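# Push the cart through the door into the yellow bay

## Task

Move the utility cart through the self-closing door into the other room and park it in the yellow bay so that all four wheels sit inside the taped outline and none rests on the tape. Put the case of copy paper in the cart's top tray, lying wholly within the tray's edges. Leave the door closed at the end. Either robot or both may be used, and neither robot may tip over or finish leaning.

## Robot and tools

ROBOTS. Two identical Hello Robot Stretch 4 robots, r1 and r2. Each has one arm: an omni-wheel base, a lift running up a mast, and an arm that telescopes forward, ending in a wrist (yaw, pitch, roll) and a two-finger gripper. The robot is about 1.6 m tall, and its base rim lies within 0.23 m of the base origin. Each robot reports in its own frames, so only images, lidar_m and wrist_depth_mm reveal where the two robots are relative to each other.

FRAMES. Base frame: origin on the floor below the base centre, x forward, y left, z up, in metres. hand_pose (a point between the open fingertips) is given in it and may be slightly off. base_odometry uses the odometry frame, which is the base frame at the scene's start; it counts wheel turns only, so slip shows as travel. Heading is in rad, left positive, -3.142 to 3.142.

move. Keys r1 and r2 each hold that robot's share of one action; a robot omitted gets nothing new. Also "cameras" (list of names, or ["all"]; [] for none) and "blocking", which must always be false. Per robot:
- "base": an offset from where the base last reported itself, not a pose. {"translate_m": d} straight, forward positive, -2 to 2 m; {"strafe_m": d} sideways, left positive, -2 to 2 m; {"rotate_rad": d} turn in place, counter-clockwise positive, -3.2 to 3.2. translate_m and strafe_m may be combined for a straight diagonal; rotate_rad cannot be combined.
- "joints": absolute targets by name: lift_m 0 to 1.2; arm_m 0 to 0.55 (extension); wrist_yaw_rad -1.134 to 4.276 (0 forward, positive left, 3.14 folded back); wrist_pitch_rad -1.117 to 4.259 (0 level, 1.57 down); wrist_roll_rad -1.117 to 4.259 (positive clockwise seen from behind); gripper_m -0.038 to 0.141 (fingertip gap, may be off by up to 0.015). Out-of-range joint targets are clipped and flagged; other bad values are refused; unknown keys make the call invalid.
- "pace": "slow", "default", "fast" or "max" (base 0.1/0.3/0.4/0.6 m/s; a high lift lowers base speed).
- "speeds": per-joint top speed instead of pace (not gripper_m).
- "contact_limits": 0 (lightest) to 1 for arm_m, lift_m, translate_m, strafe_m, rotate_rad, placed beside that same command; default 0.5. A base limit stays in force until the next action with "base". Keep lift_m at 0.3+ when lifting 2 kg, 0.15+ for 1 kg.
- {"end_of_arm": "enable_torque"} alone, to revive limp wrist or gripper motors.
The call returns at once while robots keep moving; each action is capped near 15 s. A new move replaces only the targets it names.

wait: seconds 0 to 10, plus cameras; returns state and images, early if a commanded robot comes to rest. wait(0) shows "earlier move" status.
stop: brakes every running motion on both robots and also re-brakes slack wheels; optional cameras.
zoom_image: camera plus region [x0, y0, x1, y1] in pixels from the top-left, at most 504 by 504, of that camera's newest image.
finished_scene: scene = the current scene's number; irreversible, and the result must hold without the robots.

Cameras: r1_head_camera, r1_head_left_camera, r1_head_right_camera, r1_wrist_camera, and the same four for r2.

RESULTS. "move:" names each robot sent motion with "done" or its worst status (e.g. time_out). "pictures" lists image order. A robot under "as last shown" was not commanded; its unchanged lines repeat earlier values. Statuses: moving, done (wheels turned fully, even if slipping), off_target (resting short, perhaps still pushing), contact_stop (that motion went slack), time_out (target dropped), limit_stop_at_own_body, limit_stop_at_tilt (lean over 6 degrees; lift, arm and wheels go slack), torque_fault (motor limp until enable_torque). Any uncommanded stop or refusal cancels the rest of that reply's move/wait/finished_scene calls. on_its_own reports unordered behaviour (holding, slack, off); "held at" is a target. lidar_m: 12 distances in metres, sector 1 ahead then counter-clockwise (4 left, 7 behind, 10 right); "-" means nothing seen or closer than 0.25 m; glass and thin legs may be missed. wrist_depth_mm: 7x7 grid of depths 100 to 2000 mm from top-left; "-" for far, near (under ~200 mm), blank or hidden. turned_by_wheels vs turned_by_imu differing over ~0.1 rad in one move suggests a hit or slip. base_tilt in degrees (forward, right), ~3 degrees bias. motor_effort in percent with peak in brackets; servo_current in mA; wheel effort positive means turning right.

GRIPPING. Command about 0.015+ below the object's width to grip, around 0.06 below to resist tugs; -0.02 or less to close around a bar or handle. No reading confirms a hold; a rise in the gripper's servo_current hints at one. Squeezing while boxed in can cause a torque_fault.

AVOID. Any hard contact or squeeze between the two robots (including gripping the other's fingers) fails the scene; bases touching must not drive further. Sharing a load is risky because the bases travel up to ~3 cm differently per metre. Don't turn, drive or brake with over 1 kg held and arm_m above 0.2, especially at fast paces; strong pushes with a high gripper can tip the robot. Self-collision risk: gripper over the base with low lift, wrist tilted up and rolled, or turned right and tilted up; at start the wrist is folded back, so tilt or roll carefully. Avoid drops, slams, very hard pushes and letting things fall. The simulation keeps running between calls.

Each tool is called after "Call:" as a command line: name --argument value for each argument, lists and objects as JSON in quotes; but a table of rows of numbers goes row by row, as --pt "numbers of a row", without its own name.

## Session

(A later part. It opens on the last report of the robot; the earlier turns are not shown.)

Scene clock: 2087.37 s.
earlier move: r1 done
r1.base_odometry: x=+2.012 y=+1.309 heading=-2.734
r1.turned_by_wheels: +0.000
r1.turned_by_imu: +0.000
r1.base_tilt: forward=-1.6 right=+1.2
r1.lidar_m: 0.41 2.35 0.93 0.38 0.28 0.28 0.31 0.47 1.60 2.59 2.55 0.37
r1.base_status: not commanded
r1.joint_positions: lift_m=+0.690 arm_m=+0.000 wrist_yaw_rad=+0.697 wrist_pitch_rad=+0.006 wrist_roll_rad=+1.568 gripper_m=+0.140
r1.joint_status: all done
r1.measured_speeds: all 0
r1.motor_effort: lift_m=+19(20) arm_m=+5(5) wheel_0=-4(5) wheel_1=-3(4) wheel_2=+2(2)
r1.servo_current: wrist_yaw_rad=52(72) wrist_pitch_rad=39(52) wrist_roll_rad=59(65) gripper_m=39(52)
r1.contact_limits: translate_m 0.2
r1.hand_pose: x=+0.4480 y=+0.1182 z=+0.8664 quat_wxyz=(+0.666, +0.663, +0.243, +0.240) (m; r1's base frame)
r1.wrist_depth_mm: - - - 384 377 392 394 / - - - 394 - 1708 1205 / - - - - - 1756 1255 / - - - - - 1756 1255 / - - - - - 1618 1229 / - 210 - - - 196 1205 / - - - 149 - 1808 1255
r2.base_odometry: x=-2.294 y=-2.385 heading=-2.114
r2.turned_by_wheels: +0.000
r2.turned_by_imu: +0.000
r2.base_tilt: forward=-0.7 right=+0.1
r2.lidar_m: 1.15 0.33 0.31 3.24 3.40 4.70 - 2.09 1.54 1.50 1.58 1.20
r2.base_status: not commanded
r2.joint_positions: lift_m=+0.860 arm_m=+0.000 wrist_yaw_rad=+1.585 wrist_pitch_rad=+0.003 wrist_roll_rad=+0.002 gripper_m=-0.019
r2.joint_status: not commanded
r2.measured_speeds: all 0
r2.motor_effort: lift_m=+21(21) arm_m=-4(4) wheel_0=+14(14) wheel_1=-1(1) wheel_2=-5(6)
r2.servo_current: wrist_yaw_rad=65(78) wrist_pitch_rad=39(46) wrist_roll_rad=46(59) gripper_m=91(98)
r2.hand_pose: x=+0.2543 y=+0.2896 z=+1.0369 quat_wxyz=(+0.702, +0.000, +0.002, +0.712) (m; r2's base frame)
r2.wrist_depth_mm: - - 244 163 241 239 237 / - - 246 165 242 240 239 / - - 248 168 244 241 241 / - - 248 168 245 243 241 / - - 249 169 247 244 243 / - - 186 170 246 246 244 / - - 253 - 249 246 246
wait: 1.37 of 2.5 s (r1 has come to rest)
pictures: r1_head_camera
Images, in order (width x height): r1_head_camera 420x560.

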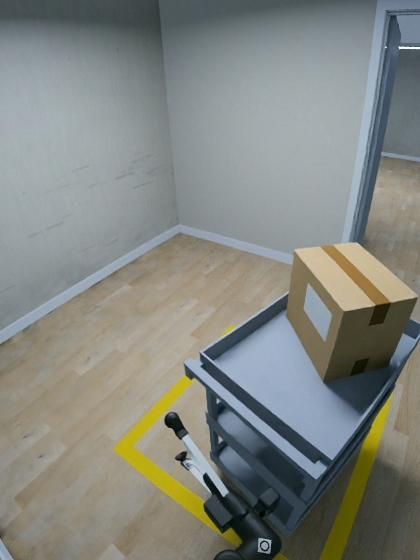

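Call:
move --blocking false --r1 '{"base":{"translate_m":-0.398,"strafe_m":-0.576},"pace":"slow","contact_limits":{"translate_m":0.2}}' --cameras '[]'

Call:
wait --seconds 9 --cameras '["r1_head_camera","r1_head_left_camera"]'

Call:
zoom_image --camera "r1_head_left_camera" --region '[100, 230, 320, 450]'

Scene clock: 2092.93 s.
move: r1 moving
r1.base_odometry: x=+2.015 y=+1.321 heading=-2.733
r1.turned_by_wheels: +0.000
r1.turned_by_imu: +0.000
r1.base_tilt: forward=-1.6 right=+1.3
r1.lidar_m: 0.40 2.36 0.96 0.40 0.29 0.26 0.31 0.45 1.64 2.59 2.54 0.38
r1.base_status: translate_m moving; strafe_m moving
r1.joint_positions: lift_m=+0.690 arm_m=+0.000 wrist_yaw_rad=+0.697 wrist_pitch_rad=+0.006 wrist_roll_rad=+1.568 gripper_m=+0.140
r1.joint_status: not commanded
r1.measured_speeds: translate_m=-0.027 strafe_m=-0.040 rotate_rad=-0.001 lift_m=+0.000 arm_m=+0.000 wrist_yaw_rad=+0.000 wrist_pitch_rad=+0.000 wrist_roll_rad=+0.000
r1.motor_effort: lift_m=+19(19) arm_m=+5(5) wheel_0=+6(6) wheel_1=-4(7) wheel_2=+6(6)
r1.servo_current: wrist_yaw_rad=46(59) wrist_pitch_rad=46(59) wrist_roll_rad=33(52) gripper_m=39(52)
r1.contact_limits: translate_m 0.2
r1.hand_pose: x=+0.4480 y=+0.1182 z=+0.8664 quat_wxyz=(+0.666, +0.663, +0.243, +0.240) (m; r1's base frame)
r1.wrist_depth_mm: - - - 392 387 387 392 / - - - 394 - 1756 1205 / - - - - - 1756 1205 / - - - - - 1756 1229 / - - - - - 1661 1229 / - 209 - - - 196 1255 / - - - 149 - 1756 1255
r2: as last shown
r2.base_tilt: forward=-0.8 right=+0.0
r2.lidar_m: 1.16 0.34 0.32 3.25 3.41 4.73 - 2.15 1.56 1.48 1.56 1.21
r2.motor_effort: lift_m=+21(21) arm_m=-4(4) wheel_0=+14(14) wheel_1=-1(1) wheel_2=-5(5)
r2.servo_current: wrist_yaw_rad=65(72) wrist_pitch_rad=46(46) wrist_roll_rad=46(59) gripper_m=91(98)
r2.wrist_depth_mm: - - 244 163 241 239 237 / - - 245 164 242 240 238 / - - 247 168 244 241 240 / - - 248 168 245 243 242 / - - 250 169 245 244 243 / - - 186 170 247 245 244 / - - 254 - 248 246 245
pictures: none
No camera images: "cameras" was empty.

Scene clock: 2100.70 s.
earlier move: r1 done
r1.base_odometry: x=+2.149 y=+1.995 heading=-2.733
r1.turned_by_wheels: +0.000
r1.turned_by_imu: -0.005
r1.base_tilt: forward=-1.6 right=+1.3
r1.lidar_m: 0.88 0.83 0.90 0.37 0.27 0.26 0.30 0.44 1.56 1.88 2.56 2.47
r1.base_status: done
r1.joint_positions: lift_m=+0.690 arm_m=+0.000 wrist_yaw_rad=+0.697 wrist_pitch_rad=+0.006 wrist_roll_rad=+1.568 gripper_m=+0.140
r1.joint_status: not commanded
r1.measured_speeds: all 0
r1.motor_effort: lift_m=+19(20) arm_m=+5(5) wheel_0=+2(7) wheel_1=-3(9) wheel_2=+3(6)
r1.servo_current: wrist_yaw_rad=46(65) wrist_pitch_rad=46(59) wrist_roll_rad=46(72) gripper_m=46(52)
r1.contact_limits: translate_m 0.2
r1.hand_pose: x=+0.4480 y=+0.1182 z=+0.8664 quat_wxyz=(+0.666, +0.663, +0.243, +0.240) (m; r1's base frame)
r1.wrist_depth_mm: - - 723 707 - - - / - - 768 750 - - - / - - - - - - - / - - - - - 1863 1160 / - - - - - 1808 1255 / - 209 - - - 196 1255 / - - - 149 - 1808 1281
r2.base_odometry: x=-2.294 y=-2.385 heading=-2.114
r2.turned_by_wheels: +0.000
r2.turned_by_imu: +0.001
r2.base_tilt: forward=-0.6 right=+0.1
r2.lidar_m: 1.17 0.34 0.31 3.26 3.42 4.70 - 2.11 1.56 1.49 1.58 1.21
r2.base_status: not commanded
r2.joint_positions: lift_m=+0.860 arm_m=+0.000 wrist_yaw_rad=+1.585 wrist_pitch_rad=+0.003 wrist_roll_rad=+0.002 gripper_m=-0.019
r2.joint_status: not commanded
r2.measured_speeds: all 0
r2.motor_effort: lift_m=+21(21) arm_m=-4(4) wheel_0=+13(14) wheel_1=-1(1) wheel_2=-6(6)
r2.servo_current: wrist_yaw_rad=59(78) wrist_pitch_rad=39(52) wrist_roll_rad=39(65) gripper_m=98(104)
r2.hand_pose: x=+0.2543 y=+0.2896 z=+1.0369 quat_wxyz=(+0.702, +0.000, +0.002, +0.712) (m; r2's base frame)
r2.wrist_depth_mm: - - 244 164 239 239 236 / - - 245 164 242 239 239 / - - 246 168 243 242 240 / - - 248 169 245 242 242 / - - 250 169 245 244 242 / - - 185 169 246 245 245 / - - 253 - 250 247 245
wait: 7.77 of 9 s (r1 has come to rest)
pictures: r1_head_camera, r1_head_left_camera
Images, in order (width x height): r1_head_camera 420x560, r1_head_left_camera 420x672.

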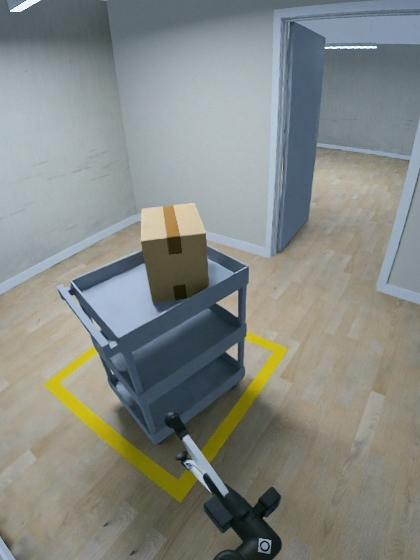

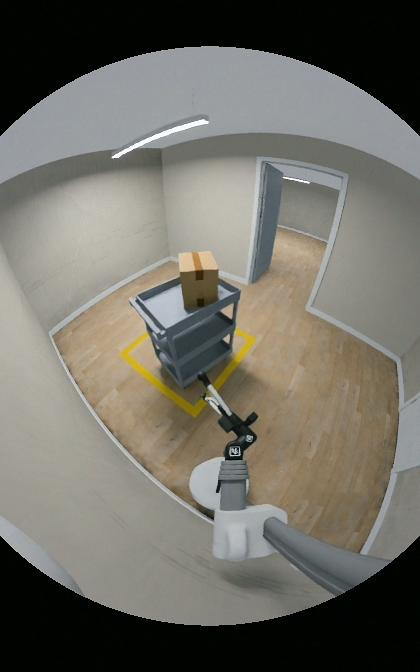

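Scaled by 2.291 from the camera's 420x672 image, which has a finer 600x960 frame.

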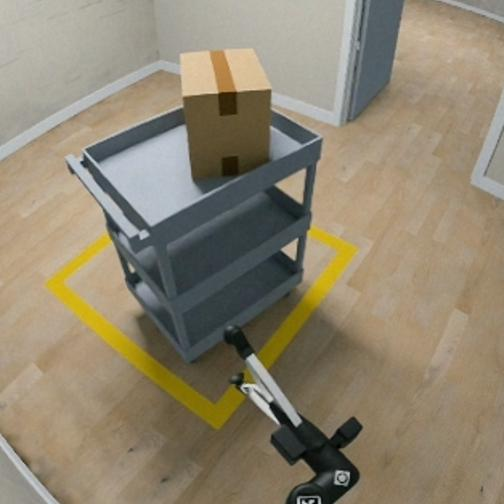

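Call:
zoom_image --camera "r1_head_camera" --region '[30, 290, 310, 510]'

Call:
zoom_image --camera "r1_head_camera" --region '[180, 310, 300, 450]'

Scaled by 1.800 from the camera's 420x560 image, which has a finer 600x800 frame.

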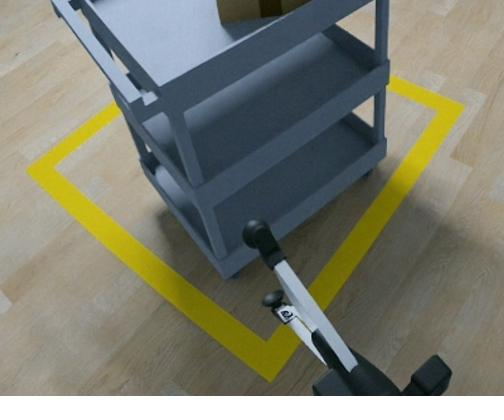

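Scaled by 3.600 from the camera's 420x560 image, which has a finer 600x800 frame.

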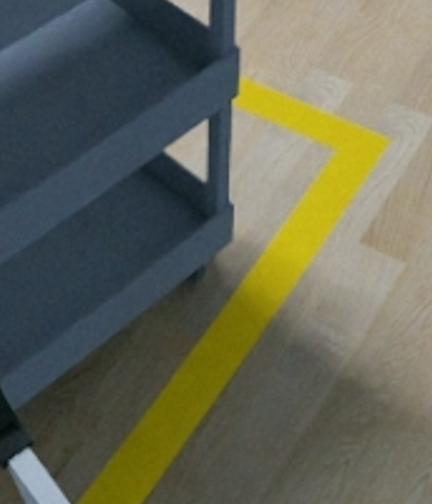

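Call:
move --blocking false --r2 '{"base":{"translate_m":-0.057,"strafe_m":0.286},"joints":{"wrist_yaw_rad":1.323},"speeds":{"wrist_yaw_rad":0.09},"pace":"slow"}' --cameras '[]'

Call:
wait --seconds 5 --cameras '[]'

Call:
move --blocking false --r2 '{"base":{"translate_m":0.020,"strafe_m":0.291},"joints":{"wrist_yaw_rad":1.061},"speeds":{"wrist_yaw_rad":0.09},"pace":"slow"}' --cameras '[]'

Call:
wait --seconds 5 --cameras '["r2_head_left_camera"]'

Scene clock: 2120.57 s.
move: r2 moving
r1: as last shown
r1.turned_by_imu: +0.000
r1.lidar_m: 0.89 0.81 0.90 0.37 0.25 0.26 0.29 0.45 1.59 1.85 2.56 2.49
r1.motor_effort: lift_m=+19(19) arm_m=+5(5) wheel_0=+2(3) wheel_1=-3(3) wheel_2=+3(3)
r1.servo_current: wrist_yaw_rad=59(59) wrist_pitch_rad=52(52) wrist_roll_rad=52(65) gripper_m=39(46)
r1.contact_limits: translate_m 0.2
r1.wrist_depth_mm: - - 715 707 - - - / - - 768 750 - - - / - - - - - - - / - - - - - 1756 1182 / - - - - - 1808 1255 / - 210 - - - 196 1229 / - - - 150 - 1808 1281
r2.base_odometry: x=-2.282 y=-2.390 heading=-2.113
r2.turned_by_wheels: +0.002
r2.turned_by_imu: +0.002
r2.base_tilt: forward=-0.7 right=+0.0
r2.lidar_m: 1.16 0.32 0.30 3.25 3.41 4.70 - 2.12 1.57 1.50 1.59 1.21
r2.base_status: translate_m moving; strafe_m moving
r2.joint_positions: lift_m=+0.860 arm_m=+0.000 wrist_yaw_rad=+1.573 wrist_pitch_rad=+0.003 wrist_roll_rad=+0.002 gripper_m=-0.019
r2.joint_status: wrist_yaw_rad moving
r2.measured_speeds: translate_m=-0.011 strafe_m=+0.050 rotate_rad=+0.000 lift_m=+0.000 arm_m=+0.000 wrist_yaw_rad=-0.082 wrist_pitch_rad=+0.000 wrist_roll_rad=+0.000
r2.motor_effort: lift_m=+21(21) arm_m=-4(4) wheel_0=+5(11) wheel_1=+11(12) wheel_2=+7(8)
r2.servo_current: wrist_yaw_rad=306(325) wrist_pitch_rad=46(46) wrist_roll_rad=59(59) gripper_m=91(98)
r2.hand_pose: x=+0.2577 y=+0.2886 z=+1.0369 quat_wxyz=(+0.706, +0.000, +0.002, +0.708) (m; r2's base frame)
r2.wrist_depth_mm: - - 244 164 240 239 237 / - - 246 164 241 240 238 / - - 246 169 243 242 239 / - - 248 169 243 243 241 / - - 250 167 245 244 241 / - - 185 170 246 246 243 / - - 253 - 248 246 244
pictures: none
No camera images: "cameras" was empty.

Scene clock: 2124.23 s.
earlier move: r2 done
r1.base_odometry: x=+2.149 y=+1.995 heading=-2.733
r1.turned_by_wheels: +0.000
r1.turned_by_imu: +0.000
r1.base_tilt: forward=-1.6 right=+1.3
r1.lidar_m: 0.91 0.83 0.91 0.37 0.28 0.25 0.28 0.43 1.55 1.86 2.58 2.49
r1.base_status: not commanded
r1.joint_positions: lift_m=+0.690 arm_m=+0.000 wrist_yaw_rad=+0.697 wrist_pitch_rad=+0.006 wrist_roll_rad=+1.568 gripper_m=+0.140
r1.joint_status: not commanded
r1.measured_speeds: all 0
r1.motor_effort: lift_m=+20(20) arm_m=+5(5) wheel_0=+2(3) wheel_1=-3(4) wheel_2=+3(3)
r1.servo_current: wrist_yaw_rad=46(72) wrist_pitch_rad=46(59) wrist_roll_rad=59(65) gripper_m=46(52)
r1.contact_limits: translate_m 0.2
r1.hand_pose: x=+0.4480 y=+0.1182 z=+0.8664 quat_wxyz=(+0.666, +0.663, +0.243, +0.240) (m; r1's base frame)
r1.wrist_depth_mm: - - 715 699 - - - / - - 768 759 - - - / - - - - - - - / - - - - - 1756 1205 / - - - - - 1808 1255 / - 210 - - - 196 1255 / - - - 150 - 1808 1281
r2.base_odometry: x=-2.020 y=-2.484 heading=-2.113
r2.turned_by_wheels: +0.000
r2.turned_by_imu: +0.005
r2.base_tilt: forward=-0.6 right=+0.0
r2.lidar_m: 0.72 0.35 0.39 2.98 3.11 4.27 - 2.51 1.85 1.78 1.74 1.27
r2.base_status: done
r2.joint_positions: lift_m=+0.860 arm_m=+0.000 wrist_yaw_rad=+1.336 wrist_pitch_rad=+0.003 wrist_roll_rad=+0.002 gripper_m=-0.019
r2.joint_status: all done
r2.measured_speeds: all 0
r2.motor_effort: lift_m=+21(21) arm_m=+4(4) wheel_0=+4(11) wheel_1=+3(14) wheel_2=+11(12)
r2.servo_current: wrist_yaw_rad=78(494) wrist_pitch_rad=46(46) wrist_roll_rad=46(59) gripper_m=85(98)
r2.hand_pose: x=+0.3231 y=+0.2601 z=+1.0369 quat_wxyz=(+0.785, +0.000, +0.002, +0.619) (m; r2's base frame)
r2.wrist_depth_mm: - - 245 163 239 237 235 / - - 248 166 240 238 236 / - - 248 165 241 239 236 / - - 249 168 243 241 237 / - - 251 167 245 242 240 / - - 188 168 184 243 241 / - - 254 - 247 243 242
wait: 3.67 of 5 s (r2 has come to rest)
pictures: none
No camera images: "cameras" was empty.

Scene clock: 2124.73 s.
move: r2 moving
r1: as last shown
r1.lidar_m: 0.89 0.82 0.92 0.37 0.28 0.28 0.30 0.42 1.56 1.88 2.56 2.49
r1.motor_effort: lift_m=+19(20) arm_m=+5(5) wheel_0=+2(2) wheel_1=-3(3) wheel_2=+3(3)
r1.servo_current: wrist_yaw_rad=59(59) wrist_pitch_rad=46(52) wrist_roll_rad=52(65) gripper_m=39(52)
r1.contact_limits: translate_m 0.2
r1.wrist_depth_mm: - - 707 707 - - - / - - 768 750 - - - / - - - - - - - / - - - - - 1808 1182 / - - - - - 1808 1255 / - 210 - - - 196 1229 / - - - 149 - 1808 1255
r2.base_odometry: x=-2.008 y=-2.492 heading=-2.112
r2.turned_by_wheels: +0.001
r2.turned_by_imu: +0.001
r2.base_tilt: forward=-0.7 right=+0.0
r2.lidar_m: 0.71 0.35 0.40 2.95 3.08 4.24 - 2.51 1.86 1.78 1.73 1.28
r2.base_status: translate_m moving; strafe_m moving
r2.joint_positions: lift_m=+0.860 arm_m=+0.000 wrist_yaw_rad=+1.307 wrist_pitch_rad=+0.003 wrist_roll_rad=+0.002 gripper_m=-0.019
r2.joint_status: wrist_yaw_rad moving
r2.measured_speeds: translate_m=+0.003 strafe_m=+0.054 rotate_rad=+0.002 lift_m=+0.000 arm_m=+0.000 wrist_yaw_rad=-0.074 wrist_pitch_rad=+0.000 wrist_roll_rad=+0.000
r2.motor_effort: lift_m=+21(21) arm_m=+4(4) wheel_0=-1(3) wheel_1=+8(9) wheel_2=-3(11)
r2.servo_current: wrist_yaw_rad=189(189) wrist_pitch_rad=39(46) wrist_roll_rad=46(46) gripper_m=91(91)
r2.hand_pose: x=+0.3305 y=+0.2556 z=+1.0369 quat_wxyz=(+0.794, +0.000, +0.002, +0.608) (m; r2's base frame)
r2.wrist_depth_mm: - - 243 165 239 238 236 / - - 246 166 241 239 236 / - - 246 166 243 239 238 / - - 248 167 244 242 239 / - - 249 167 245 243 241 / - - 187 167 181 244 242 / - - 253 - 248 245 244
pictures: none
No camera images: "cameras" was empty.

Scene clock: 2128.33 s.
earlier move: r2 done
r1.base_odometry: x=+2.149 y=+1.995 heading=-2.733
r1.turned_by_wheels: +0.000
r1.turned_by_imu: +0.000
r1.base_tilt: forward=-1.6 right=+1.3
r1.lidar_m: 0.89 0.83 0.90 0.39 0.28 0.25 0.28 0.45 1.59 1.88 2.55 2.48
r1.base_status: not commanded
r1.joint_positions: lift_m=+0.690 arm_m=+0.000 wrist_yaw_rad=+0.697 wrist_pitch_rad=+0.006 wrist_roll_rad=+1.568 gripper_m=+0.140
r1.joint_status: not commanded
r1.measured_speeds: all 0
r1.motor_effort: lift_m=+19(20) arm_m=+5(5) wheel_0=+3(3) wheel_1=-3(4) wheel_2=+3(3)
r1.servo_current: wrist_yaw_rad=65(78) wrist_pitch_rad=39(59) wrist_roll_rad=33(72) gripper_m=46(52)
r1.contact_limits: translate_m 0.2
r1.hand_pose: x=+0.4480 y=+0.1182 z=+0.8664 quat_wxyz=(+0.666, +0.663, +0.243, +0.240) (m; r1's base frame)
r1.wrist_depth_mm: - - 715 707 - - - / - - 759 741 - - - / - - - - - - - / - - - - - 1756 1205 / - - - - - 1756 1229 / - 211 - - - 197 1281 / - - - 149 - 1863 1255
r2.base_odometry: x=-1.781 y=-2.651 heading=-2.113
r2.turned_by_wheels: -0.001
r2.turned_by_imu: +0.003
r2.base_tilt: forward=-0.6 right=+0.1
r2.lidar_m: 0.58 0.38 1.78 2.67 2.80 3.88 - 2.91 2.14 2.07 1.72 1.27
r2.base_status: done
r2.joint_positions: lift_m=+0.860 arm_m=+0.000 wrist_yaw_rad=+1.064 wrist_pitch_rad=+0.003 wrist_roll_rad=+0.002 gripper_m=-0.019
r2.joint_status: all done
r2.measured_speeds: all 0
r2.motor_effort: lift_m=+21(22) arm_m=-2(4) wheel_0=-1(7) wheel_1=+0(11) wheel_2=+0(11)
r2.servo_current: wrist_yaw_rad=52(280) wrist_pitch_rad=46(52) wrist_roll_rad=46(65) gripper_m=91(98)
r2.hand_pose: x=+0.3873 y=+0.2097 z=+1.0369 quat_wxyz=(+0.862, +0.000, +0.002, +0.507) (m; r2's base frame)
r2.wrist_depth_mm: - - 244 163 240 238 236 / - - 247 165 241 239 236 / - - 248 166 243 240 238 / - - 249 167 244 242 241 / - - 249 168 245 243 241 / - - 186 168 181 244 242 / - - 253 - 248 - 244
wait: 3.60 of 5 s (r2 has come to rest)
pictures: r2_head_left_camera
Images, in order (width x height): r2_head_left_camera 420x672.

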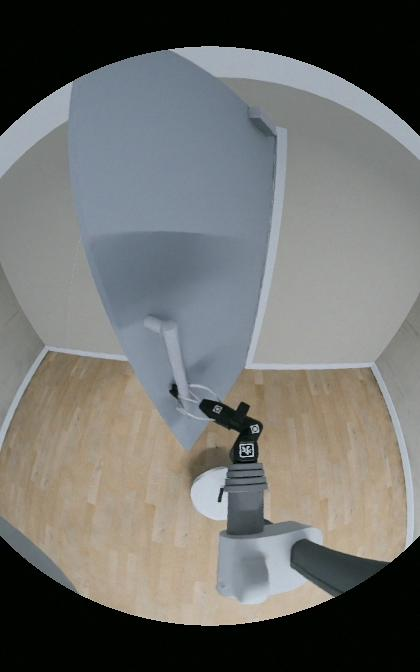

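Good. Next steps: (+0.094,+0.275), (+0.162,+0.243).

Call:
move --blocking false --r2 '{"base":{"translate_m":0.094,"strafe_m":0.275},"joints":{"wrist_yaw_rad":0.80},"speeds":{"wrist_yaw_rad":0.09},"pace":"slow"}' --cameras '[]'

Call:
wait --seconds 5 --cameras '[]'

Call:
move --blocking false --r2 '{"base":{"translate_m":0.162,"strafe_m":0.243},"joints":{"wrist_yaw_rad":0.538},"speeds":{"wrist_yaw_rad":0.09},"pace":"slow"}' --cameras '[]'

Call:
wait --seconds 5 --cameras '["r2_head_left_camera"]'

Scene clock: 2134.23 s.
move: r2 moving
r1: as last shown
r1.base_tilt: forward=-1.6 right=+1.2
r1.lidar_m: 0.86 0.82 0.89 0.39 0.28 0.27 0.29 0.41 1.58 1.85 2.55 2.49
r1.motor_effort: lift_m=+19(20) arm_m=+5(5) wheel_0=+2(3) wheel_1=-3(4) wheel_2=+3(3)
r1.servo_current: wrist_yaw_rad=46(59) wrist_pitch_rad=52(52) wrist_roll_rad=52(72) gripper_m=39(46)
r1.contact_limits: translate_m 0.2
r1.wrist_depth_mm: - - 715 699 - - - / - - 768 741 - - - / - - - - - - - / - - - - - 1756 1182 / - - - - - 1756 1205 / - 210 - - - 196 1281 / - - - 149 - 1808 1308
r2.base_odometry: x=-1.773 y=-2.661 heading=-2.112
r2.turned_by_wheels: +0.001
r2.turned_by_imu: +0.001
r2.base_tilt: forward=-0.7 right=+0.1
r2.lidar_m: 0.52 0.38 1.79 2.67 2.81 3.88 - 2.85 2.14 2.09 1.69 1.25
r2.base_status: translate_m moving; strafe_m moving
r2.joint_positions: lift_m=+0.860 arm_m=+0.000 wrist_yaw_rad=+1.035 wrist_pitch_rad=+0.003 wrist_roll_rad=+0.002 gripper_m=-0.019
r2.joint_status: wrist_yaw_rad moving
r2.measured_speeds: translate_m=+0.016 strafe_m=+0.047 rotate_rad=+0.001 lift_m=+0.000 arm_m=+0.000 wrist_yaw_rad=-0.067 wrist_pitch_rad=+0.000 wrist_roll_rad=+0.000
r2.motor_effort: lift_m=+21(21) arm_m=-3(4) wheel_0=-2(7) wheel_1=+6(6) wheel_2=-1(2)
r2.servo_current: wrist_yaw_rad=59(91) wrist_pitch_rad=46(52) wrist_roll_rad=46(59) gripper_m=91(91)
r2.hand_pose: x=+0.3934 y=+0.2032 z=+1.0369 quat_wxyz=(+0.869, +0.000, +0.002, +0.495) (m; r2's base frame)
r2.wrist_depth_mm: - - 243 163 240 238 237 / - - 245 164 242 239 238 / - - 247 165 243 242 240 / - - 248 168 245 242 240 / - - 250 168 246 244 242 / - - 187 168 182 245 244 / - - 253 - 248 247 246
pictures: none
No camera images: "cameras" was empty.

Scene clock: 2137.90 s.
earlier move: r2 done
r1.base_odometry: x=+2.149 y=+1.995 heading=-2.733
r1.turned_by_wheels: +0.000
r1.turned_by_imu: +0.000
r1.base_tilt: forward=-1.6 right=+1.3
r1.lidar_m: 0.89 0.81 0.92 0.37 0.28 0.26 0.30 0.44 1.59 1.87 2.56 2.50
r1.base_status: not commanded
r1.joint_positions: lift_m=+0.690 arm_m=+0.000 wrist_yaw_rad=+0.697 wrist_pitch_rad=+0.006 wrist_roll_rad=+1.568 gripper_m=+0.140
r1.joint_status: not commanded
r1.measured_speeds: all 0
r1.motor_effort: lift_m=+19(20) arm_m=+5(5) wheel_0=+2(3) wheel_1=-3(4) wheel_2=+3(3)
r1.servo_current: wrist_yaw_rad=59(72) wrist_pitch_rad=52(59) wrist_roll_rad=39(72) gripper_m=39(52)
r1.contact_limits: translate_m 0.2
r1.hand_pose: x=+0.4480 y=+0.1182 z=+0.8664 quat_wxyz=(+0.666, +0.663, +0.243, +0.240) (m; r1's base frame)
r1.wrist_depth_mm: - - 715 699 - - - / - - 778 750 - - - / - - - - - - - / - - - - - 1863 1182 / - - - - - 1808 1255 / - 210 - - - 196 1255 / - - - 149 - 1808 1255
r2.base_odometry: x=-1.594 y=-2.874 heading=-2.113
r2.turned_by_wheels: -0.001
r2.turned_by_imu: +0.001
r2.base_tilt: forward=-0.6 right=+0.0
r2.lidar_m: 0.39 0.42 1.68 2.40 2.53 3.52 - 3.28 2.40 2.32 1.59 0.89
r2.base_status: done
r2.joint_positions: lift_m=+0.860 arm_m=+0.000 wrist_yaw_rad=+0.797 wrist_pitch_rad=+0.003 wrist_roll_rad=+0.002 gripper_m=-0.019
r2.joint_status: all done
r2.measured_speeds: all 0
r2.motor_effort: lift_m=+21(21) arm_m=-3(4) wheel_0=-7(12) wheel_1=-1(9) wheel_2=+2(4)
r2.servo_current: wrist_yaw_rad=52(182) wrist_pitch_rad=46(52) wrist_roll_rad=52(72) gripper_m=91(98)
r2.hand_pose: x=+0.4350 y=+0.1452 z=+1.0369 quat_wxyz=(+0.922, +0.000, +0.002, +0.388) (m; r2's base frame)
r2.wrist_depth_mm: - - 244 163 240 239 237 / - - 244 165 242 240 239 / - - 246 167 245 241 241 / - - 248 166 244 244 242 / - - 250 168 247 245 244 / - - 249 168 181 245 245 / - - 252 - 249 246 247
wait: 3.67 of 5 s (r2 has come to rest)
pictures: none
No camera images: "cameras" was empty.

Scene clock: 2138.40 s.
move: r2 moving
r1: as last shown
r1.base_tilt: forward=-1.6 right=+1.2
r1.lidar_m: 0.90 0.82 0.91 0.39 0.28 0.25 0.28 0.44 1.60 1.87 2.57 2.50
r1.motor_effort: lift_m=+19(20) arm_m=+5(5) wheel_0=+2(3) wheel_1=-3(3) wheel_2=+3(3)
r1.servo_current: wrist_yaw_rad=33(59) wrist_pitch_rad=46(59) wrist_roll_rad=52(59) gripper_m=46(46)
r1.contact_limits: translate_m 0.2
r1.wrist_depth_mm: - - 723 707 - - - / - - 768 750 - - - / - - - - - - - / - - - - - 1808 1160 / - - - - - 1808 1255 / - 210 - - - 196 1255 / - - - 149 - 1808 1281
r2.base_odometry: x=-1.589 y=-2.885 heading=-2.113
r2.turned_by_wheels: +0.000
r2.turned_by_imu: +0.000
r2.base_tilt: forward=-0.6 right=+0.0
r2.lidar_m: 0.40 0.41 1.66 2.40 2.51 3.50 - 3.28 2.44 2.35 1.56 0.85
r2.base_status: translate_m moving; strafe_m moving
r2.joint_positions: lift_m=+0.860 arm_m=+0.000 wrist_yaw_rad=+0.763 wrist_pitch_rad=+0.003 wrist_roll_rad=+0.002 gripper_m=-0.019
r2.joint_status: wrist_yaw_rad moving
r2.measured_speeds: translate_m=+0.027 strafe_m=+0.040 rotate_rad=+0.002 lift_m=+0.000 arm_m=+0.000 wrist_yaw_rad=-0.078 wrist_pitch_rad=+0.000 wrist_roll_rad=+0.000
r2.motor_effort: lift_m=+21(21) arm_m=-4(4) wheel_0=-4(11) wheel_1=+4(4) wheel_2=-1(2)
r2.servo_current: wrist_yaw_rad=52(85) wrist_pitch_rad=39(46) wrist_roll_rad=46(59) gripper_m=91(91)
r2.hand_pose: x=+0.4397 y=+0.1362 z=+1.0369 quat_wxyz=(+0.928, +0.000, +0.002, +0.373) (m; r2's base frame)
r2.wrist_depth_mm: - - 242 164 241 240 241 / - - 245 165 243 242 241 / - - 245 166 244 244 243 / - - 246 166 245 244 245 / - - 250 169 247 246 246 / - - 184 171 180 248 249 / - - 252 - 249 248 249
pictures: none
No camera images: "cameras" was empty.

Scene clock: 2142.10 s.
earlier move: r2 done
r1.base_odometry: x=+2.149 y=+1.995 heading=-2.733
r1.turned_by_wheels: +0.000
r1.turned_by_imu: +0.000
r1.base_tilt: forward=-1.6 right=+1.2
r1.lidar_m: 0.90 0.81 0.90 0.39 0.27 0.26 0.28 0.43 1.55 1.87 2.55 2.47
r1.base_status: not commanded
r1.joint_positions: lift_m=+0.690 arm_m=+0.000 wrist_yaw_rad=+0.697 wrist_pitch_rad=+0.006 wrist_roll_rad=+1.568 gripper_m=+0.140
r1.joint_status: not commanded
r1.measured_speeds: all 0
r1.motor_effort: lift_m=+20(20) arm_m=+5(5) wheel_0=+2(3) wheel_1=-3(4) wheel_2=+3(3)
r1.servo_current: wrist_yaw_rad=39(72) wrist_pitch_rad=46(59) wrist_roll_rad=59(72) gripper_m=46(52)
r1.contact_limits: translate_m 0.2
r1.hand_pose: x=+0.4480 y=+0.1182 z=+0.8664 quat_wxyz=(+0.666, +0.663, +0.243, +0.240) (m; r1's base frame)
r1.wrist_depth_mm: - - 723 699 - - - / - - 768 759 - - - / - - - - - - - / - - - - - 1808 1205 / - - - - - 1808 1229 / - 210 - - - 197 1255 / - - - 149 - 1808 1255
r2.base_odometry: x=-1.470 y=-3.138 heading=-2.115
r2.turned_by_wheels: -0.001
r2.turned_by_imu: -0.001
r2.base_tilt: forward=-0.6 right=+0.1
r2.lidar_m: 0.40 0.47 1.44 2.16 2.26 3.18 - 3.62 2.68 2.58 1.38 0.62
r2.base_status: done
r2.joint_positions: lift_m=+0.860 arm_m=+0.000 wrist_yaw_rad=+0.529 wrist_pitch_rad=+0.003 wrist_roll_rad=+0.002 gripper_m=-0.019
r2.joint_status: all done
r2.measured_speeds: all 0
r2.motor_effort: lift_m=+21(21) arm_m=-3(4) wheel_0=-16(18) wheel_1=-3(6) wheel_2=+1(4)
r2.servo_current: wrist_yaw_rad=52(98) wrist_pitch_rad=46(46) wrist_roll_rad=52(65) gripper_m=85(98)
r2.hand_pose: x=+0.4640 y=+0.0701 z=+1.0369 quat_wxyz=(+0.965, +0.000, +0.002, +0.262) (m; r2's base frame)
r2.wrist_depth_mm: - - 240 165 240 240 239 / - - 242 166 241 242 242 / - - 243 166 243 243 243 / - - 246 167 245 245 244 / - - 247 167 246 247 246 / - - 182 168 181 247 247 / - - 145 - 249 248 249
wait: 3.70 of 5 s (r2 has come to rest)
pictures: r2_head_left_camera
Images, in order (width x height): r2_head_left_camera 420x672.

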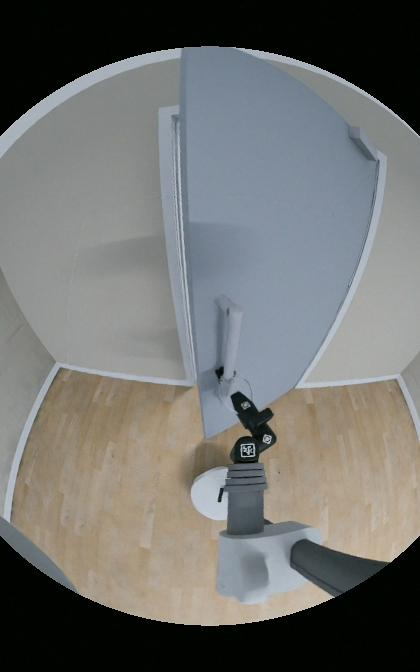

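Call:
move --blocking false --r2 '{"base":{"translate_m":0.219,"strafe_m":0.192},"joints":{"wrist_yaw_rad":0.276},"speeds":{"wrist_yaw_rad":0.09},"pace":"slow"}' --cameras '[]'

Call:
wait --seconds 5 --cameras '["r2_head_left_camera","r1_head_left_camera"]'

Scene clock: 2149.17 s.
move: r2 moving
r1: as last shown
r1.lidar_m: 0.88 0.80 0.94 0.38 0.28 0.25 0.30 0.44 1.60 1.86 2.53 2.48
r1.motor_effort: lift_m=+19(20) arm_m=+5(5) wheel_0=+2(3) wheel_1=-3(3) wheel_2=+3(3)
r1.servo_current: wrist_yaw_rad=39(59) wrist_pitch_rad=52(52) wrist_roll_rad=52(52) gripper_m=39(46)
r1.contact_limits: translate_m 0.2
r1.wrist_depth_mm: - - 723 699 - - - / - - 768 750 - - - / - - - - - - - / - - - - - 1756 1182 / - - - - - 1708 1229 / - 210 - - - 196 1229 / - - - 149 - 1863 1281
r2.base_odometry: x=-1.468 y=-3.151 heading=-2.116
r2.turned_by_wheels: -0.001
r2.turned_by_imu: +0.000
r2.base_tilt: forward=-0.6 right=+0.1
r2.lidar_m: 0.41 0.49 1.40 2.13 2.25 3.13 - 3.61 2.69 2.61 1.36 0.63
r2.base_status: translate_m moving; strafe_m moving
r2.joint_positions: lift_m=+0.860 arm_m=+0.000 wrist_yaw_rad=+0.495 wrist_pitch_rad=+0.003 wrist_roll_rad=+0.002 gripper_m=-0.019
r2.joint_status: wrist_yaw_rad moving
r2.measured_speeds: translate_m=+0.040 strafe_m=+0.034 rotate_rad=+0.002 lift_m=+0.000 arm_m=+0.000 wrist_yaw_rad=-0.080 wrist_pitch_rad=+0.000 wrist_roll_rad=+0.000
r2.motor_effort: lift_m=+21(21) arm_m=-3(4) wheel_0=-12(15) wheel_1=+5(5) wheel_2=-3(4)
r2.servo_current: wrist_yaw_rad=72(78) wrist_pitch_rad=46(46) wrist_roll_rad=52(52) gripper_m=85(98)
r2.hand_pose: x=+0.4662 y=+0.0600 z=+1.0369 quat_wxyz=(+0.970, +0.000, +0.002, +0.245) (m; r2's base frame)
r2.wrist_depth_mm: - - 241 163 242 242 244 / - - 243 165 244 244 244 / - - 243 166 245 245 245 / - - 245 166 246 246 248 / - - 247 168 248 247 249 / - - 181 167 181 250 250 / - 115 249 - 251 251 252
pictures: none
No camera images: "cameras" was empty.

Scene clock: 2152.83 s.
earlier move: r2 done
r1.base_odometry: x=+2.149 y=+1.995 heading=-2.733
r1.turned_by_wheels: +0.000
r1.turned_by_imu: +0.000
r1.base_tilt: forward=-1.6 right=+1.3
r1.lidar_m: 0.91 0.82 0.88 0.37 0.26 0.26 0.28 0.47 1.57 1.85 2.55 2.50
r1.base_status: not commanded
r1.joint_positions: lift_m=+0.690 arm_m=+0.000 wrist_yaw_rad=+0.697 wrist_pitch_rad=+0.006 wrist_roll_rad=+1.568 gripper_m=+0.140
r1.joint_status: not commanded
r1.measured_speeds: all 0
r1.motor_effort: lift_m=+19(20) arm_m=+5(5) wheel_0=+3(3) wheel_1=-3(4) wheel_2=+3(3)
r1.servo_current: wrist_yaw_rad=52(72) wrist_pitch_rad=52(59) wrist_roll_rad=39(65) gripper_m=33(46)
r1.contact_limits: translate_m 0.2
r1.hand_pose: x=+0.4480 y=+0.1182 z=+0.8664 quat_wxyz=(+0.666, +0.663, +0.243, +0.240) (m; r1's base frame)
r1.wrist_depth_mm: - - 715 699 - - - / - - 759 750 - - - / - - - - - - - / - - - - - 1756 1182 / - - - - - 1756 1229 / - 210 - - - 196 1255 / - - - 150 - 1808 1281
r2.base_odometry: x=-1.420 y=-3.425 heading=-2.116
r2.turned_by_wheels: -0.001
r2.turned_by_imu: -0.070
r2.base_tilt: forward=-0.6 right=+0.1
r2.lidar_m: 0.41 0.75 1.02 1.93 1.98 2.67 - 4.23 2.97 2.81 1.08 0.54
r2.base_status: done
r2.joint_positions: lift_m=+0.860 arm_m=+0.000 wrist_yaw_rad=+0.265 wrist_pitch_rad=+0.003 wrist_roll_rad=+0.001 gripper_m=-0.019
r2.joint_status: all done
r2.measured_speeds: translate_m=+0.000 strafe_m=+0.000 rotate_rad=+0.001 lift_m=+0.000 arm_m=+0.000 wrist_yaw_rad=+0.000 wrist_pitch_rad=+0.000 wrist_roll_rad=+0.000
r2.motor_effort: lift_m=+21(21) arm_m=-3(4) wheel_0=-16(29) wheel_1=-3(5) wheel_2=+1(5)
r2.servo_current: wrist_yaw_rad=65(85) wrist_pitch_rad=39(52) wrist_roll_rad=33(59) gripper_m=91(98)
r2.hand_pose: x=+0.4721 y=-0.0089 z=+1.0369 quat_wxyz=(+0.991, +0.001, +0.002, +0.132) (m; r2's base frame)
r2.wrist_depth_mm: - - 239 164 245 247 250 / - - 239 168 246 248 252 / - - 241 167 248 251 253 / - - 244 167 248 252 255 / - - 245 169 251 254 256 / - - 182 167 181 256 258 / - - 246 - 253 257 259
wait: 3.67 of 5 s (r2 has come to rest)
pictures: r1_head_left_camera, r2_head_left_camera
Images, in order (width x height): r1_head_left_camera 420x672, r2_head_left_camera 420x672.

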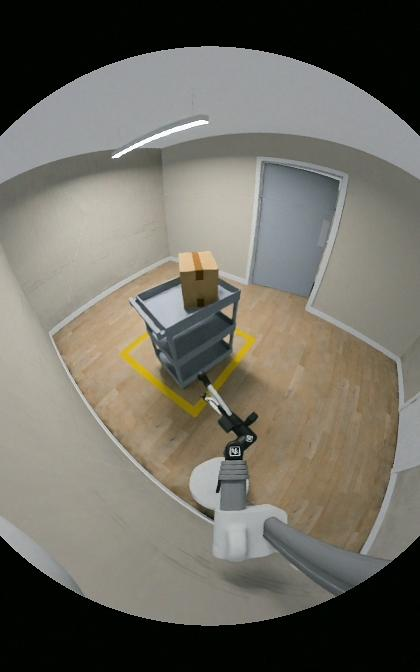

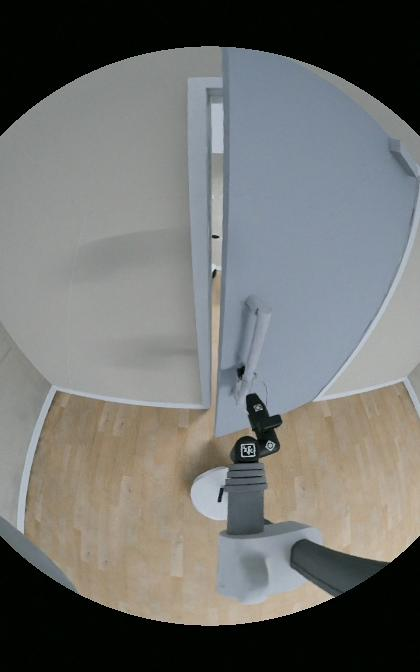

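Call:
move --blocking false --r2 '{"base":{"translate_m":0.235,"strafe_m":0.137},"joints":{"wrist_yaw_rad":0.09},"speeds":{"wrist_yaw_rad":0.07},"pace":"slow","contact_limits":{"translate_m":0.4}}' --cameras '[]'

Call:
wait --seconds 5 --cameras '["r2_head_left_camera","r1_head_left_camera"]'

Call:
zoom_image --camera "r1_head_left_camera" --region '[230, 130, 370, 330]'

Scene clock: 2159.63 s.
move: r2 moving
r1: as last shown
r1.lidar_m: 0.90 0.81 0.94 0.37 0.27 0.26 0.31 0.45 1.56 1.84 2.56 2.49
r1.motor_effort: lift_m=+20(20) arm_m=+5(5) wheel_0=+2(3) wheel_1=-3(3) wheel_2=+3(3)
r1.servo_current: wrist_yaw_rad=52(65) wrist_pitch_rad=46(46) wrist_roll_rad=39(59) gripper_m=46(52)
r1.contact_limits: translate_m 0.2
r1.wrist_depth_mm: - - 732 691 - - - / - - 759 750 - - - / - - - - - - - / - - - - - 1863 1205 / - - - - - 1808 1281 / - 211 - - - 196 1229 / - - - 149 - 1863 1255
r2.base_odometry: x=-1.420 y=-3.439 heading=-2.117
r2.turned_by_wheels: -0.001
r2.turned_by_imu: -0.001
r2.base_tilt: forward=-0.6 right=+0.1
r2.lidar_m: 0.42 0.77 1.01 1.92 1.98 2.63 - 4.25 2.97 2.80 1.07 0.53
r2.base_status: translate_m moving; strafe_m moving
r2.joint_positions: lift_m=+0.860 arm_m=+0.000 wrist_yaw_rad=+0.243 wrist_pitch_rad=+0.003 wrist_roll_rad=+0.001 gripper_m=-0.019
r2.joint_status: wrist_yaw_rad moving
r2.measured_speeds: translate_m=+0.049 strafe_m=+0.028 rotate_rad=+0.001 lift_m=+0.000 arm_m=+0.000 wrist_yaw_rad=-0.061 wrist_pitch_rad=+0.000 wrist_roll_rad=+0.000
r2.motor_effort: lift_m=+21(21) arm_m=-4(4) wheel_0=-16(16) wheel_1=+4(5) wheel_2=-4(5)
r2.servo_current: wrist_yaw_rad=26(78) wrist_pitch_rad=39(46) wrist_roll_rad=39(52) gripper_m=91(91)
r2.contact_limits: translate_m 0.4
r2.hand_pose: x=+0.4718 y=-0.0154 z=+1.0369 quat_wxyz=(+0.993, +0.001, +0.002, +0.121) (m; r2's base frame)
r2.wrist_depth_mm: - - 237 163 245 249 252 / - - 240 164 247 250 253 / - - 240 166 248 252 256 / - - 243 166 250 254 257 / - - 243 167 251 255 258 / - - 182 167 180 256 259 / - 115 247 - 254 257 260
pictures: none
No camera images: "cameras" was empty.

Scene clock: 2163.00 s.
earlier move: r2 done
r1.base_odometry: x=+2.149 y=+1.995 heading=-2.733
r1.turned_by_wheels: +0.000
r1.turned_by_imu: +0.000
r1.base_tilt: forward=-1.6 right=+1.3
r1.lidar_m: 0.89 0.81 0.90 0.38 0.28 0.26 0.29 0.43 1.58 1.88 2.55 2.49
r1.base_status: not commanded
r1.joint_positions: lift_m=+0.690 arm_m=+0.000 wrist_yaw_rad=+0.697 wrist_pitch_rad=+0.006 wrist_roll_rad=+1.568 gripper_m=+0.140
r1.joint_status: not commanded
r1.measured_speeds: all 0
r1.motor_effort: lift_m=+19(20) arm_m=+5(5) wheel_0=+2(3) wheel_1=-3(4) wheel_2=+3(3)
r1.servo_current: wrist_yaw_rad=39(65) wrist_pitch_rad=39(59) wrist_roll_rad=39(78) gripper_m=39(52)
r1.contact_limits: translate_m 0.2
r1.hand_pose: x=+0.4480 y=+0.1182 z=+0.8664 quat_wxyz=(+0.666, +0.663, +0.243, +0.240) (m; r1's base frame)
r1.wrist_depth_mm: - - 723 707 - - - / - - 768 750 - - - / - - - - - - - / - - - - - 1808 1182 / - - - - - 1808 1255 / - 210 - - - 197 1255 / - - - 150 - 1863 1255
r2.base_odometry: x=-1.425 y=-3.697 heading=-2.118
r2.turned_by_wheels: -0.001
r2.turned_by_imu: -0.039
r2.base_tilt: forward=-0.6 right=+0.1
r2.lidar_m: 0.41 0.50 0.68 1.51 1.85 2.39 - 4.61 3.16 2.93 0.77 0.40
r2.base_status: done
r2.joint_positions: lift_m=+0.860 arm_m=+0.000 wrist_yaw_rad=+0.074 wrist_pitch_rad=+0.003 wrist_roll_rad=+0.001 gripper_m=-0.019
r2.joint_status: all done
r2.measured_speeds: translate_m=+0.000 strafe_m=+0.001 rotate_rad=-0.002 lift_m=+0.000 arm_m=+0.000 wrist_yaw_rad=+0.000 wrist_pitch_rad=+0.000 wrist_roll_rad=+0.000
r2.motor_effort: lift_m=+21(21) arm_m=-3(4) wheel_0=-21(21) wheel_1=+1(7) wheel_2=-6(16)
r2.servo_current: wrist_yaw_rad=98(104) wrist_pitch_rad=39(52) wrist_roll_rad=46(65) gripper_m=78(91)
r2.contact_limits: translate_m 0.4
r2.hand_pose: x=+0.4649 y=-0.0660 z=+1.0369 quat_wxyz=(+0.999, +0.001, +0.002, +0.037) (m; r2's base frame)
r2.wrist_depth_mm: 271 262 236 236 241 246 250 / 274 264 238 238 244 247 250 / 276 265 240 167 246 249 252 / 277 266 241 167 247 250 254 / 278 268 243 169 249 252 255 / 281 270 243 170 178 254 257 / 283 282 244 - 253 253 259
wait: 3.37 of 5 s (r2 has come to rest)
pictures: r1_head_left_camera, r2_head_left_camera
Images, in order (width x height): r1_head_left_camera 420x672, r2_head_left_camera 420x672.

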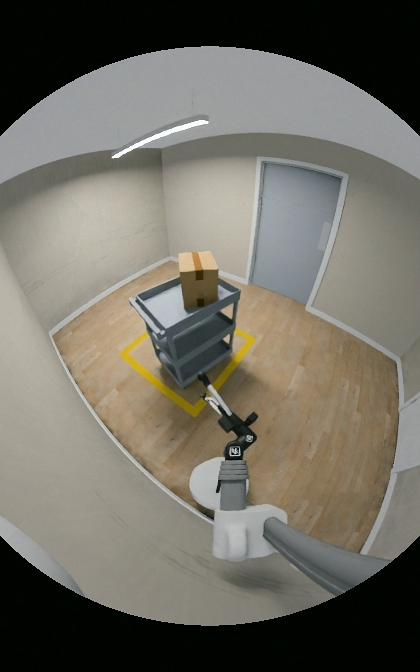

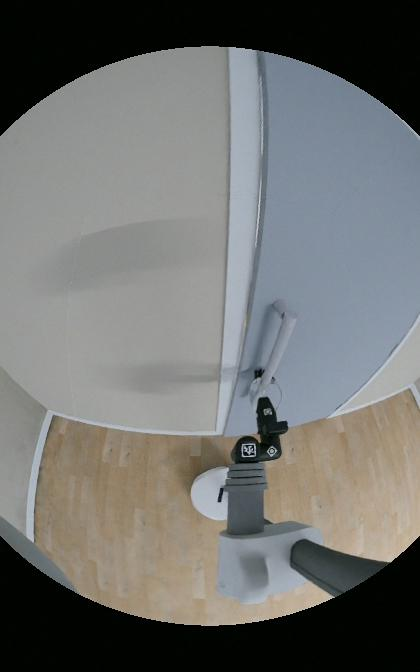

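Scaled by 2.520 from the camera's 420x672 image, which has a finer 600x960 frame.

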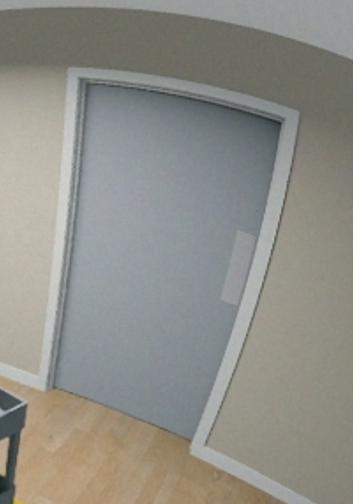

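Call:
move --blocking false --r2 '{"base":{"translate_m":0.06,"strafe_m":0.012},"joints":{"wrist_yaw_rad":0.07},"pace":"slow","contact_limits":{"translate_m":0.3}}' --cameras '[]'

Call:
wait --seconds 3 --cameras '["r2_head_left_camera","r2_head_camera"]'

Call:
zoom_image --camera "r2_head_left_camera" --region '[190, 200, 350, 450]'

Scene clock: 2168.27 s.
move: r2 moving
r1: as last shown
r1.lidar_m: 0.90 0.82 0.92 0.39 0.29 0.26 0.28 0.45 1.58 1.87 2.56 2.51
r1.motor_effort: lift_m=+19(20) arm_m=+5(5) wheel_0=+2(3) wheel_1=-3(3) wheel_2=+3(3)
r1.servo_current: wrist_yaw_rad=52(52) wrist_pitch_rad=46(46) wrist_roll_rad=46(65) gripper_m=39(46)
r1.contact_limits: translate_m 0.2
r1.wrist_depth_mm: - - 715 699 - - - / - - 768 741 - - - / - - - - - - - / - - - - - 1863 1182 / - - - - - 1808 1281 / - 210 - - - 196 1281 / - - - 150 - 1808 1255
r2.base_odometry: x=-1.429 y=-3.709 heading=-2.119
r2.turned_by_wheels: -0.001
r2.turned_by_imu: -0.085
r2.base_tilt: forward=-0.6 right=+0.1
r2.lidar_m: 0.40 0.46 0.57 1.13 1.79 2.20 - 5.24 3.28 2.94 0.83 0.47
r2.base_status: translate_m moving; strafe_m moving
r2.joint_positions: lift_m=+0.860 arm_m=+0.000 wrist_yaw_rad=+0.064 wrist_pitch_rad=+0.003 wrist_roll_rad=+0.001 gripper_m=-0.019
r2.joint_status: all done
r2.measured_speeds: translate_m=+0.048 strafe_m=+0.009 rotate_rad=+0.000 lift_m=+0.000 arm_m=+0.000 wrist_yaw_rad=-0.004 wrist_pitch_rad=+0.000 wrist_roll_rad=+0.000
r2.motor_effort: lift_m=+21(21) arm_m=-3(4) wheel_0=-5(22) wheel_1=+3(5) wheel_2=-9(9)
r2.servo_current: wrist_yaw_rad=52(124) wrist_pitch_rad=46(46) wrist_roll_rad=46(65) gripper_m=72(85)
r2.contact_limits: translate_m 0.3
r2.hand_pose: x=+0.4643 y=-0.0687 z=+1.0369 quat_wxyz=(+0.999, +0.001, +0.002, +0.032) (m; r2's base frame)
r2.wrist_depth_mm: 243 236 235 163 249 256 263 / 244 237 236 164 251 258 265 / 244 240 238 166 253 259 266 / 247 239 239 166 253 262 267 / 246 241 241 167 256 263 270 / 250 242 238 167 180 264 272 / 251 242 243 - 258 262 273
pictures: none
No camera images: "cameras" was empty.

Scene clock: 2169.60 s.
earlier move: r2 done
r1.base_odometry: x=+2.149 y=+1.995 heading=-2.733
r1.turned_by_wheels: +0.000
r1.turned_by_imu: +0.000
r1.base_tilt: forward=-1.5 right=+1.2
r1.lidar_m: 0.87 0.82 0.89 0.37 0.27 0.27 0.31 0.46 1.56 1.88 2.55 2.47
r1.base_status: not commanded
r1.joint_positions: lift_m=+0.690 arm_m=+0.000 wrist_yaw_rad=+0.697 wrist_pitch_rad=+0.006 wrist_roll_rad=+1.568 gripper_m=+0.140
r1.joint_status: not commanded
r1.measured_speeds: all 0
r1.motor_effort: lift_m=+19(20) arm_m=+5(5) wheel_0=+2(3) wheel_1=-3(4) wheel_2=+3(3)
r1.servo_current: wrist_yaw_rad=46(65) wrist_pitch_rad=52(52) wrist_roll_rad=52(65) gripper_m=46(46)
r1.contact_limits: translate_m 0.2
r1.hand_pose: x=+0.4480 y=+0.1182 z=+0.8664 quat_wxyz=(+0.666, +0.663, +0.243, +0.240) (m; r1's base frame)
r1.wrist_depth_mm: - - 715 707 - - - / - - 768 759 - - - / - - - - - - - / - - - - - 1756 1205 / - - - - - 1808 1205 / - 210 - - - 198 1229 / - - - 149 - 1808 1255
r2.base_odometry: x=-1.446 y=-3.754 heading=-2.119
r2.turned_by_wheels: +0.000
r2.turned_by_imu: -0.009
r2.base_tilt: forward=-1.3 right=+0.4
r2.lidar_m: 0.41 0.43 0.52 1.02 1.81 2.17 4.17 5.29 3.32 2.94 0.80 0.50
r2.base_status: done
r2.joint_positions: lift_m=+0.860 arm_m=+0.000 wrist_yaw_rad=+0.057 wrist_pitch_rad=+0.003 wrist_roll_rad=+0.001 gripper_m=-0.019
r2.joint_status: all done
r2.measured_speeds: all 0
r2.motor_effort: lift_m=+21(21) arm_m=+5(5) wheel_0=+4(22) wheel_1=+6(7) wheel_2=-18(21)
r2.servo_current: wrist_yaw_rad=85(124) wrist_pitch_rad=46(46) wrist_roll_rad=59(65) gripper_m=65(85)
r2.contact_limits: translate_m 0.3
r2.hand_pose: x=+0.4638 y=-0.0707 z=+1.0370 quat_wxyz=(+1.000, +0.001, +0.002, +0.029) (m; r2's base frame)
r2.wrist_depth_mm: 198 202 220 146 231 239 245 / 198 202 220 147 234 239 245 / 200 203 223 147 234 242 248 / 202 213 224 149 236 243 248 / 202 206 224 148 237 246 251 / 211 206 188 150 181 246 252 / 206 206 226 - 240 249 253
wait: 1.33 of 3 s (r2 has come to rest)
pictures: r2_head_camera, r2_head_left_camera
Images, in order (width x height): r2_head_camera 420x560, r2_head_left_camera 420x672.

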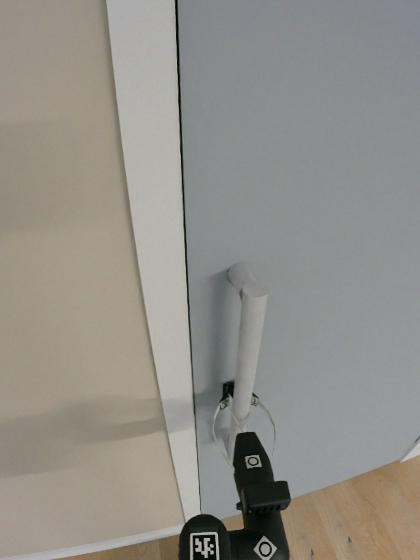

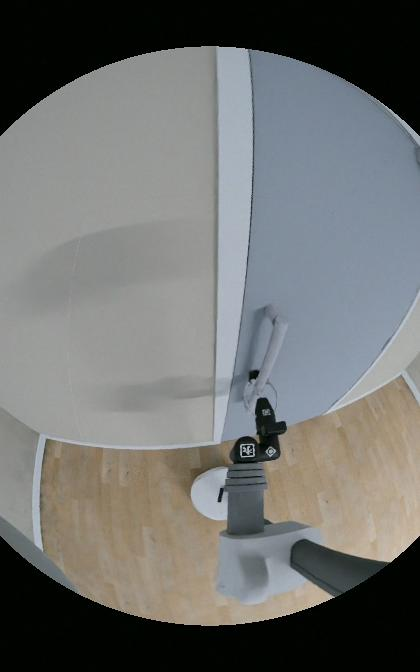

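Scaled by 2.016 from the camera's 420x672 image, which has a finer 600x960 frame.

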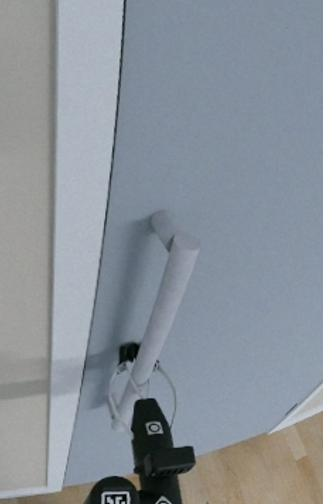

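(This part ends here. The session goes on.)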